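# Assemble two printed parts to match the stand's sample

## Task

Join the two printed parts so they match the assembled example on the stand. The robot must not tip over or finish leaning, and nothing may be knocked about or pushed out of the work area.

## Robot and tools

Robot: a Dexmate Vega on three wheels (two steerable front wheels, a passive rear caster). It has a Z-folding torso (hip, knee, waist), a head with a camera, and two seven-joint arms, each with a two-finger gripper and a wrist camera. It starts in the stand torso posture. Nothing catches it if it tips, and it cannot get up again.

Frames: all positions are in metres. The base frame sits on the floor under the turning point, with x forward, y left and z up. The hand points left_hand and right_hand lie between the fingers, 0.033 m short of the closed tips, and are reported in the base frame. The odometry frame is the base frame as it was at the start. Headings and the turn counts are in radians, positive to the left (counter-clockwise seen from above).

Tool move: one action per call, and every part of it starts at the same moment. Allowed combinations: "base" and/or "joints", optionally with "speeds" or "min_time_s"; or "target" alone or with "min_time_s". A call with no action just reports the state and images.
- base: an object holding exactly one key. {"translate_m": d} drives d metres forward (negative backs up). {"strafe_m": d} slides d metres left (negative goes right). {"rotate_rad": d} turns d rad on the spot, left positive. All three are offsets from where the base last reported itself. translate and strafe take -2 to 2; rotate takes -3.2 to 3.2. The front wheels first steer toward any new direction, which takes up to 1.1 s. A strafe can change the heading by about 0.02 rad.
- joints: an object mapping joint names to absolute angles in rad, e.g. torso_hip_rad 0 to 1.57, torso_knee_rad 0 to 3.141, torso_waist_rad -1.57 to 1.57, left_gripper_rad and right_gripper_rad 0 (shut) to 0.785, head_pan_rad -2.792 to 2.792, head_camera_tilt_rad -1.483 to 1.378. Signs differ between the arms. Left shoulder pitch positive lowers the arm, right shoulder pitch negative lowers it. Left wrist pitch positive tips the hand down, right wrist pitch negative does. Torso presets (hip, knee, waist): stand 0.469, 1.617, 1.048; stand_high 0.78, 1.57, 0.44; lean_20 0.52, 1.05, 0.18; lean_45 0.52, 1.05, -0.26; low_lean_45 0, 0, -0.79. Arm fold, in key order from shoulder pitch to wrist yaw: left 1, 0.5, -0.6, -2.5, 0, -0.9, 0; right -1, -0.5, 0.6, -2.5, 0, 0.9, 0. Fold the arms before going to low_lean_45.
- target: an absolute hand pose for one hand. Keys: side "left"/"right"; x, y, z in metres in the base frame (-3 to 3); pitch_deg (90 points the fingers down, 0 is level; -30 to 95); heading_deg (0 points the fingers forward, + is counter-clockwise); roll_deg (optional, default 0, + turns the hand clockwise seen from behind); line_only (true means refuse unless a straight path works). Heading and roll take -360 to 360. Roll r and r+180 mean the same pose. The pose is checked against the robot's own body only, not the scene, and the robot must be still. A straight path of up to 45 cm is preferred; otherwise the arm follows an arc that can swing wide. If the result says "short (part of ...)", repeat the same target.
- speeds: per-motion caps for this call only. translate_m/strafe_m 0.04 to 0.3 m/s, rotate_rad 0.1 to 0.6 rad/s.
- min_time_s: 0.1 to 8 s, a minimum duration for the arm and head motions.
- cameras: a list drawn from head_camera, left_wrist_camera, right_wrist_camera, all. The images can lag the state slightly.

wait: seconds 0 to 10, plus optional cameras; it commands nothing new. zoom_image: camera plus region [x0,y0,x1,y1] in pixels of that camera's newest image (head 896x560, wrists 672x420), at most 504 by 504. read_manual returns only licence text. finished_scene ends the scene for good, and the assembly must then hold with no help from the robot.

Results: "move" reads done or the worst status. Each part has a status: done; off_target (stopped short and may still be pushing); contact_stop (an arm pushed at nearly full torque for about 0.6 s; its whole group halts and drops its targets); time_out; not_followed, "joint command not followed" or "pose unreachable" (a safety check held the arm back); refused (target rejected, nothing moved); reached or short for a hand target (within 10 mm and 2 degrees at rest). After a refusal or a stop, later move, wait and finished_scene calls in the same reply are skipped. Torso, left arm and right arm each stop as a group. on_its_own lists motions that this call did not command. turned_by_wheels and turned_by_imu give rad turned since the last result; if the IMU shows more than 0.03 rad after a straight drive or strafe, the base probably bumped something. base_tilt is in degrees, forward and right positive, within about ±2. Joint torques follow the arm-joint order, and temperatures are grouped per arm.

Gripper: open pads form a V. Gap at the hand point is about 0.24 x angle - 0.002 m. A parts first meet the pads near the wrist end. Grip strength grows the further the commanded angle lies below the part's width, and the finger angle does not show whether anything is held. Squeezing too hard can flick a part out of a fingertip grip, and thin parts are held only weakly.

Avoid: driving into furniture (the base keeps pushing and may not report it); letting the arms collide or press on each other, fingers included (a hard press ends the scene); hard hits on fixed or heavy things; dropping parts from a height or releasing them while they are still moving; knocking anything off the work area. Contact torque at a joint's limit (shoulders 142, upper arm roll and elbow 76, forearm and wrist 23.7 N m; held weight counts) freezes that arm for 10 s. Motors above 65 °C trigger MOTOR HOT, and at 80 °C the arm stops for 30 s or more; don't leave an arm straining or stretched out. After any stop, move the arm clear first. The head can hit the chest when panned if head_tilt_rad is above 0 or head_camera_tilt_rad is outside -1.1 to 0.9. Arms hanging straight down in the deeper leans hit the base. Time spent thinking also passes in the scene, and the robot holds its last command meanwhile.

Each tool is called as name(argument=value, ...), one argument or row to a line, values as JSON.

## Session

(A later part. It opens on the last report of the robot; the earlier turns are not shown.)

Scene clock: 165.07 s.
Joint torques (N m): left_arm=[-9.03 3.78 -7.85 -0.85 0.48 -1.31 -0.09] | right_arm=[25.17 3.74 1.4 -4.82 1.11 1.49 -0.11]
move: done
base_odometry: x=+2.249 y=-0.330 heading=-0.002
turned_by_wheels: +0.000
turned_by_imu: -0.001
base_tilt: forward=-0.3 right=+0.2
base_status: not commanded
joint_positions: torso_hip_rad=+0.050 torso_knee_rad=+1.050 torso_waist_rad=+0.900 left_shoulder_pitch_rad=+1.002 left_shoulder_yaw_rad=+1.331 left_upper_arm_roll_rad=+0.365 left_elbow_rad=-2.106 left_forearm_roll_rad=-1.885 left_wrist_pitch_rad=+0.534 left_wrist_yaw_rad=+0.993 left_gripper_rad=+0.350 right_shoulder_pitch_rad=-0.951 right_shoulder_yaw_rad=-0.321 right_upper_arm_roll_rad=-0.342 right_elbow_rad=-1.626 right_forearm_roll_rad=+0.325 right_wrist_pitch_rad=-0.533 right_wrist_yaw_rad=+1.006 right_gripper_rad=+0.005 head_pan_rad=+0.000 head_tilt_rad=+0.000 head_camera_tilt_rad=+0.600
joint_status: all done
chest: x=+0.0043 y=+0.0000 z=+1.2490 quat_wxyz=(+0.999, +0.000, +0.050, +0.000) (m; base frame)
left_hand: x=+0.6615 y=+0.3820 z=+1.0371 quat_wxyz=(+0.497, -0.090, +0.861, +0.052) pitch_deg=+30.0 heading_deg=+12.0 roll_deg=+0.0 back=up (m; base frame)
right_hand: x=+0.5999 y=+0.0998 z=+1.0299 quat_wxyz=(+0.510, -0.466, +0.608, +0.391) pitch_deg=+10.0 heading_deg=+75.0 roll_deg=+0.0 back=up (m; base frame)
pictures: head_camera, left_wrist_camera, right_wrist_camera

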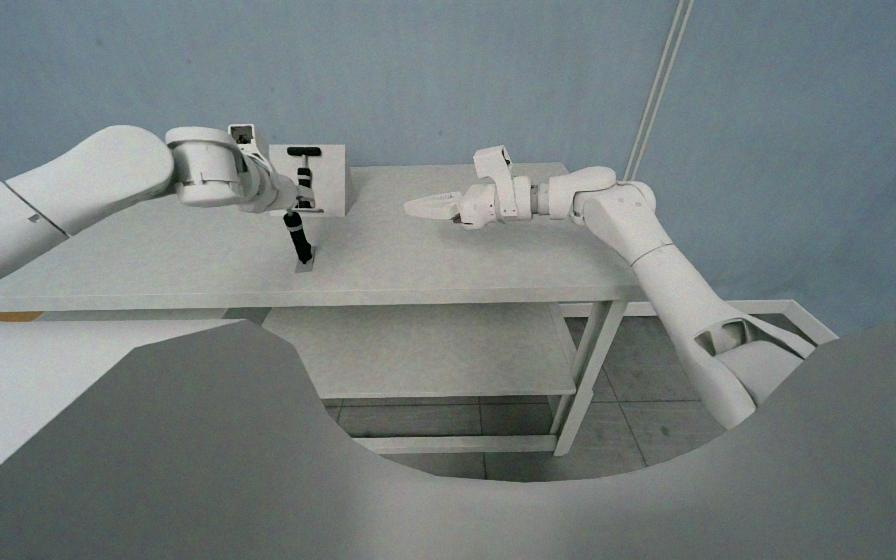

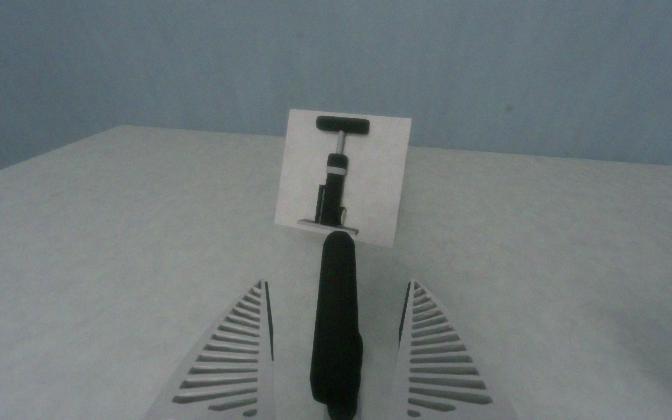

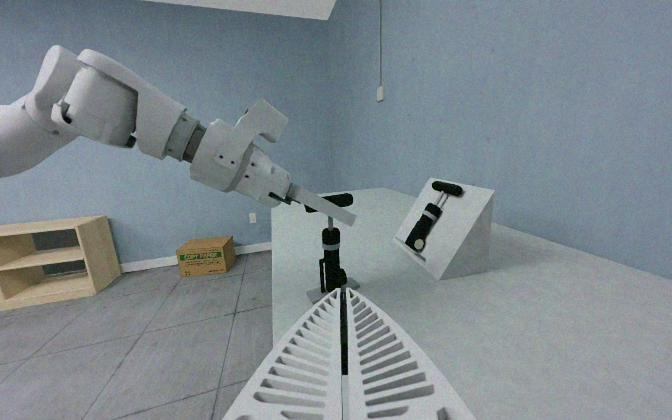

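move(
  target={"side": "left", "x": 0.535, "y": 0.355, "z": 1.115, "pitch_deg": 30, "heading_deg": 12, "line_only": true},
  cameras=["all"],
)

zoom_image(
  camera="right_wrist_camera",
  region=[280, 170, 380, 310],
)

zoom_image(
  camera="left_wrist_camera",
  region=[220, 120, 460, 420],
)

zoom_image(
  camera="head_camera",
  region=[250, 130, 370, 290],
)

Scene clock: 166.13 s.
Joint torques (N m): left_arm=[-7.66 7.57 -7.34 1.16 1 0.46 0.01] | right_arm=[25.24 0.67 2.74 -4.65 0.44 1.35 0.35]
move: refused
base_odometry: x=+2.249 y=-0.330 heading=-0.002
turned_by_wheels: +0.000
turned_by_imu: +0.000
base_tilt: forward=-0.2 right=+0.2
base_status: not commanded
joint_positions: torso_hip_rad=+0.050 torso_knee_rad=+1.050 torso_waist_rad=+0.900 left_shoulder_pitch_rad=+1.002 left_shoulder_yaw_rad=+1.331 left_upper_arm_roll_rad=+0.365 left_elbow_rad=-2.106 left_forearm_roll_rad=-1.885 left_wrist_pitch_rad=+0.534 left_wrist_yaw_rad=+0.993 left_gripper_rad=+0.350 right_shoulder_pitch_rad=-0.951 right_shoulder_yaw_rad=-0.321 right_upper_arm_roll_rad=-0.342 right_elbow_rad=-1.626 right_forearm_roll_rad=+0.325 right_wrist_pitch_rad=-0.533 right_wrist_yaw_rad=+1.006 right_gripper_rad=+0.005 head_pan_rad=+0.000 head_tilt_rad=+0.000 head_camera_tilt_rad=+0.600
joint_status: not commanded
chest: x=+0.0043 y=+0.0000 z=+1.2490 quat_wxyz=(+0.999, +0.000, +0.050, +0.000) (m; base frame)
left_hand: x=+0.6615 y=+0.3820 z=+1.0371 quat_wxyz=(+0.497, -0.090, +0.861, +0.052) pitch_deg=+30.0 heading_deg=+12.0 roll_deg=+0.0 back=up (m; base frame)
left_hand_status: refused: you asked line_only, and the move would not run on a straight line (no straight line was possible) but on a checked arc of 9.0 s: over the whole arc the hand travels 1.06 m to end 0.15 m from its start, up to 0.36 m off the straight line; left_forearm_roll_rad turns most, 2.76 rad; on the way or at its end the hand turns up to 180 deg from its attitude at the start. Nothing moved.
right_hand: x=+0.5999 y=+0.0998 z=+1.0299 quat_wxyz=(+0.510, -0.466, +0.608, +0.391) pitch_deg=+10.0 heading_deg=+75.0 roll_deg=+0.0 back=up (m; base frame)
pictures: head_camera, left_wrist_camera, right_wrist_camera

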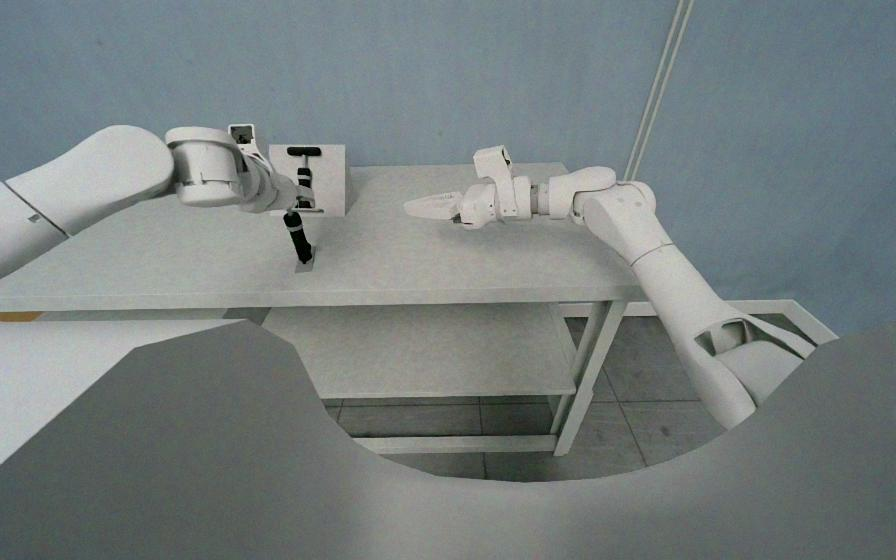

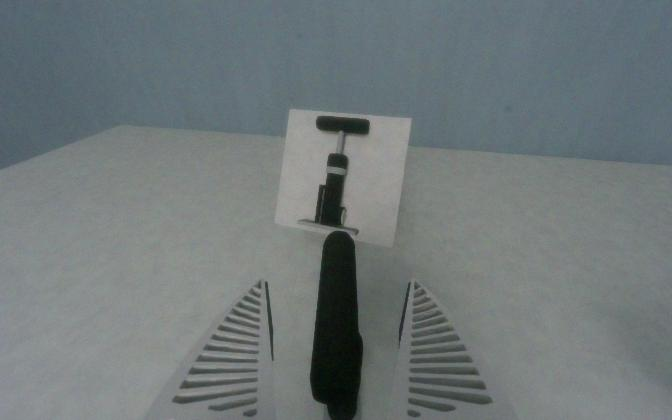

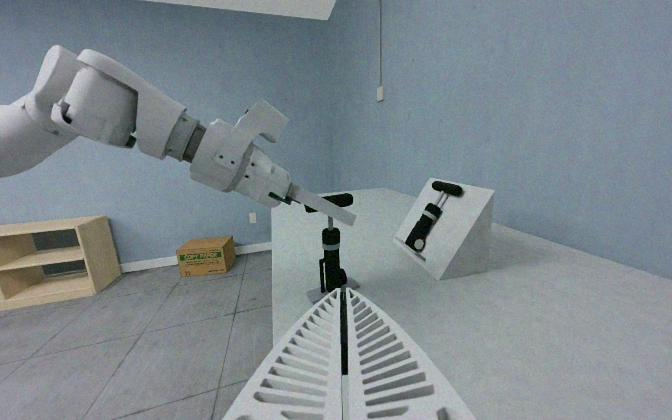

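Scaled by 3.600 from the camera's 672x420 image, which has a finer 960x600 frame.

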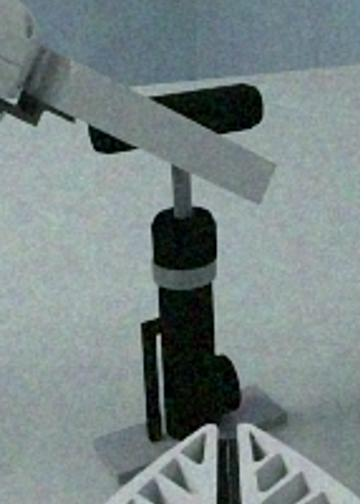

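Scaled by 1.680 from the camera's 672x420 image, which has a finer 960x600 frame.

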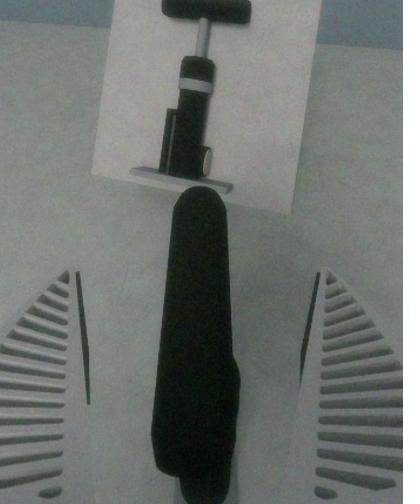

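Scaled by 3.150 from the camera's 896x560 image, which has a finer 960x600 frame.

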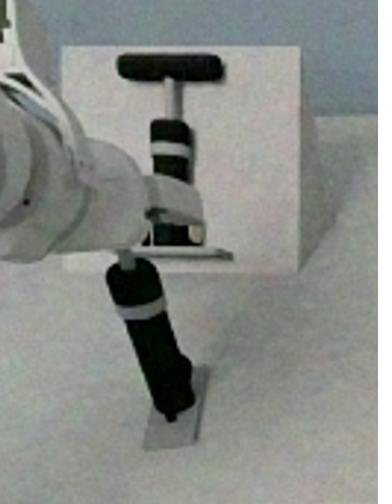

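move(
  target={"side": "left", "x": 0.6605, "y": 0.3825, "z": 1.1, "pitch_deg": 30, "heading_deg": 12, "line_only": true},
  cameras=["all"],
)

zoom_image(
  camera="right_wrist_camera",
  region=[280, 170, 380, 310],
)

zoom_image(
  camera="left_wrist_camera",
  region=[220, 120, 460, 420],
)

zoom_image(
  camera="head_camera",
  region=[250, 130, 370, 290],
)

Scene clock: 169.60 s.
Joint torques (N m): left_arm=[-19.25 6.78 -10.86 2.16 0.66 0.2 0.44] | right_arm=[25.06 -0.66 3.66 -3.92 0.53 1.62 0.03]
move: done
base_odometry: x=+2.249 y=-0.330 heading=-0.002
turned_by_wheels: +0.000
turned_by_imu: -0.001
base_tilt: forward=-0.3 right=+0.2
base_status: not commanded
joint_positions: torso_hip_rad=+0.050 torso_knee_rad=+1.050 torso_waist_rad=+0.900 left_shoulder_pitch_rad=+0.850 left_shoulder_yaw_rad=+1.321 left_upper_arm_roll_rad=+0.342 left_elbow_rad=-2.089 left_forearm_roll_rad=-2.025 left_wrist_pitch_rad=+0.661 left_wrist_yaw_rad=+1.083 left_gripper_rad=+0.350 right_shoulder_pitch_rad=-0.951 right_shoulder_yaw_rad=-0.321 right_upper_arm_roll_rad=-0.342 right_elbow_rad=-1.626 right_forearm_roll_rad=+0.325 right_wrist_pitch_rad=-0.533 right_wrist_yaw_rad=+1.006 right_gripper_rad=+0.005 head_pan_rad=+0.000 head_tilt_rad=+0.000 head_camera_tilt_rad=+0.600
joint_status: not commanded
chest: x=+0.0043 y=+0.0000 z=+1.2490 quat_wxyz=(+0.999, +0.000, +0.050, +0.000) (m; base frame)
left_hand: x=+0.6605 y=+0.3825 z=+1.0976 quat_wxyz=(+0.497, -0.091, +0.862, +0.052) pitch_deg=+30.1 heading_deg=+12.0 roll_deg=+0.0 back=up (m; base frame)
left_hand_status: reached (straight line, planned for 0.8 s): 2 mm and 0.1 deg off.
right_hand: x=+0.5999 y=+0.0998 z=+1.0299 quat_wxyz=(+0.510, -0.466, +0.608, +0.391) pitch_deg=+10.0 heading_deg=+75.0 roll_deg=+0.0 back=up (m; base frame)
pictures: head_camera, left_wrist_camera, right_wrist_camera

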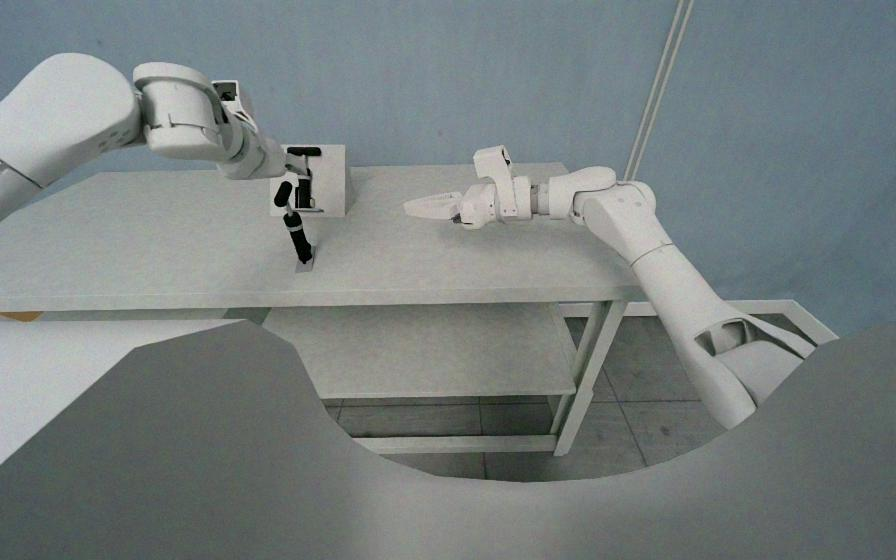

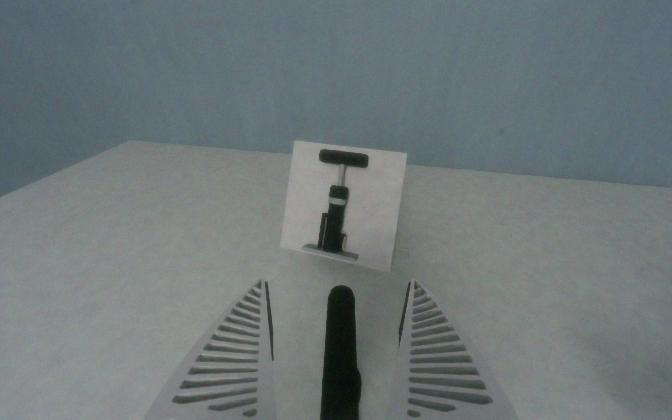

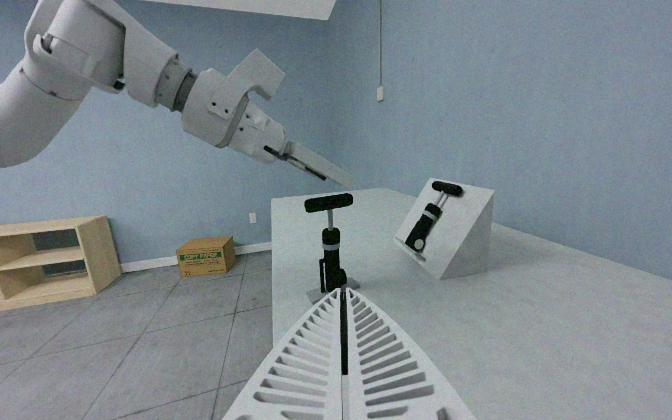

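Scaled by 3.600 from the camera's 672x420 image, which has a finer 960x600 frame.

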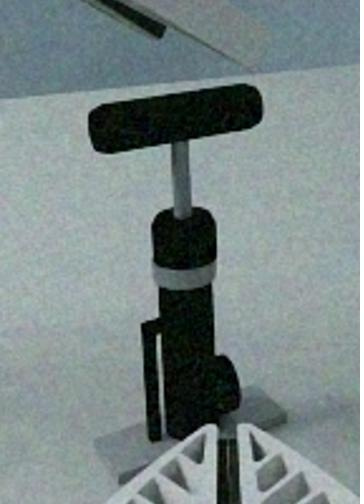

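Scaled by 1.680 from the camera's 672x420 image, which has a finer 960x600 frame.

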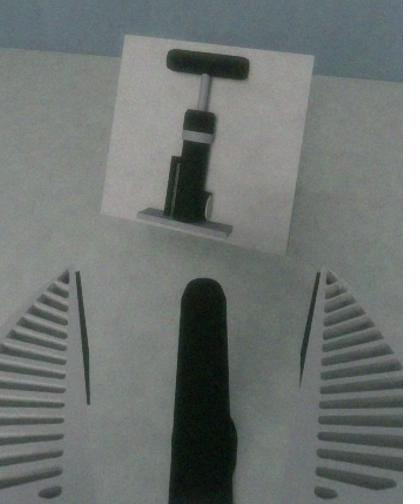

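Scaled by 3.150 from the camera's 896x560 image, which has a finer 960x600 frame.

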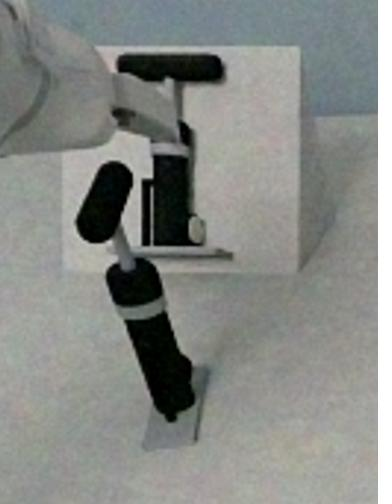

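zoom_image(
  camera="right_wrist_camera",
  region=[295, 185, 365, 220],
)

zoom_image(
  camera="head_camera",
  region=[265, 170, 325, 280],
)

Scaled by 7.200 from the camera's 672x420 image, which has a finer 960x600 frame.

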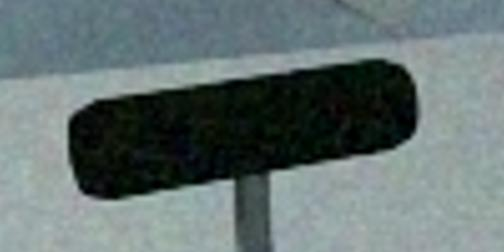

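Scaled by 4.582 from the camera's 896x560 image, which has a finer 960x600 frame.

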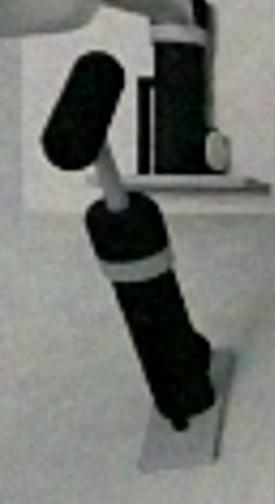

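finished_scene(
)

The scene is finished: the task was done.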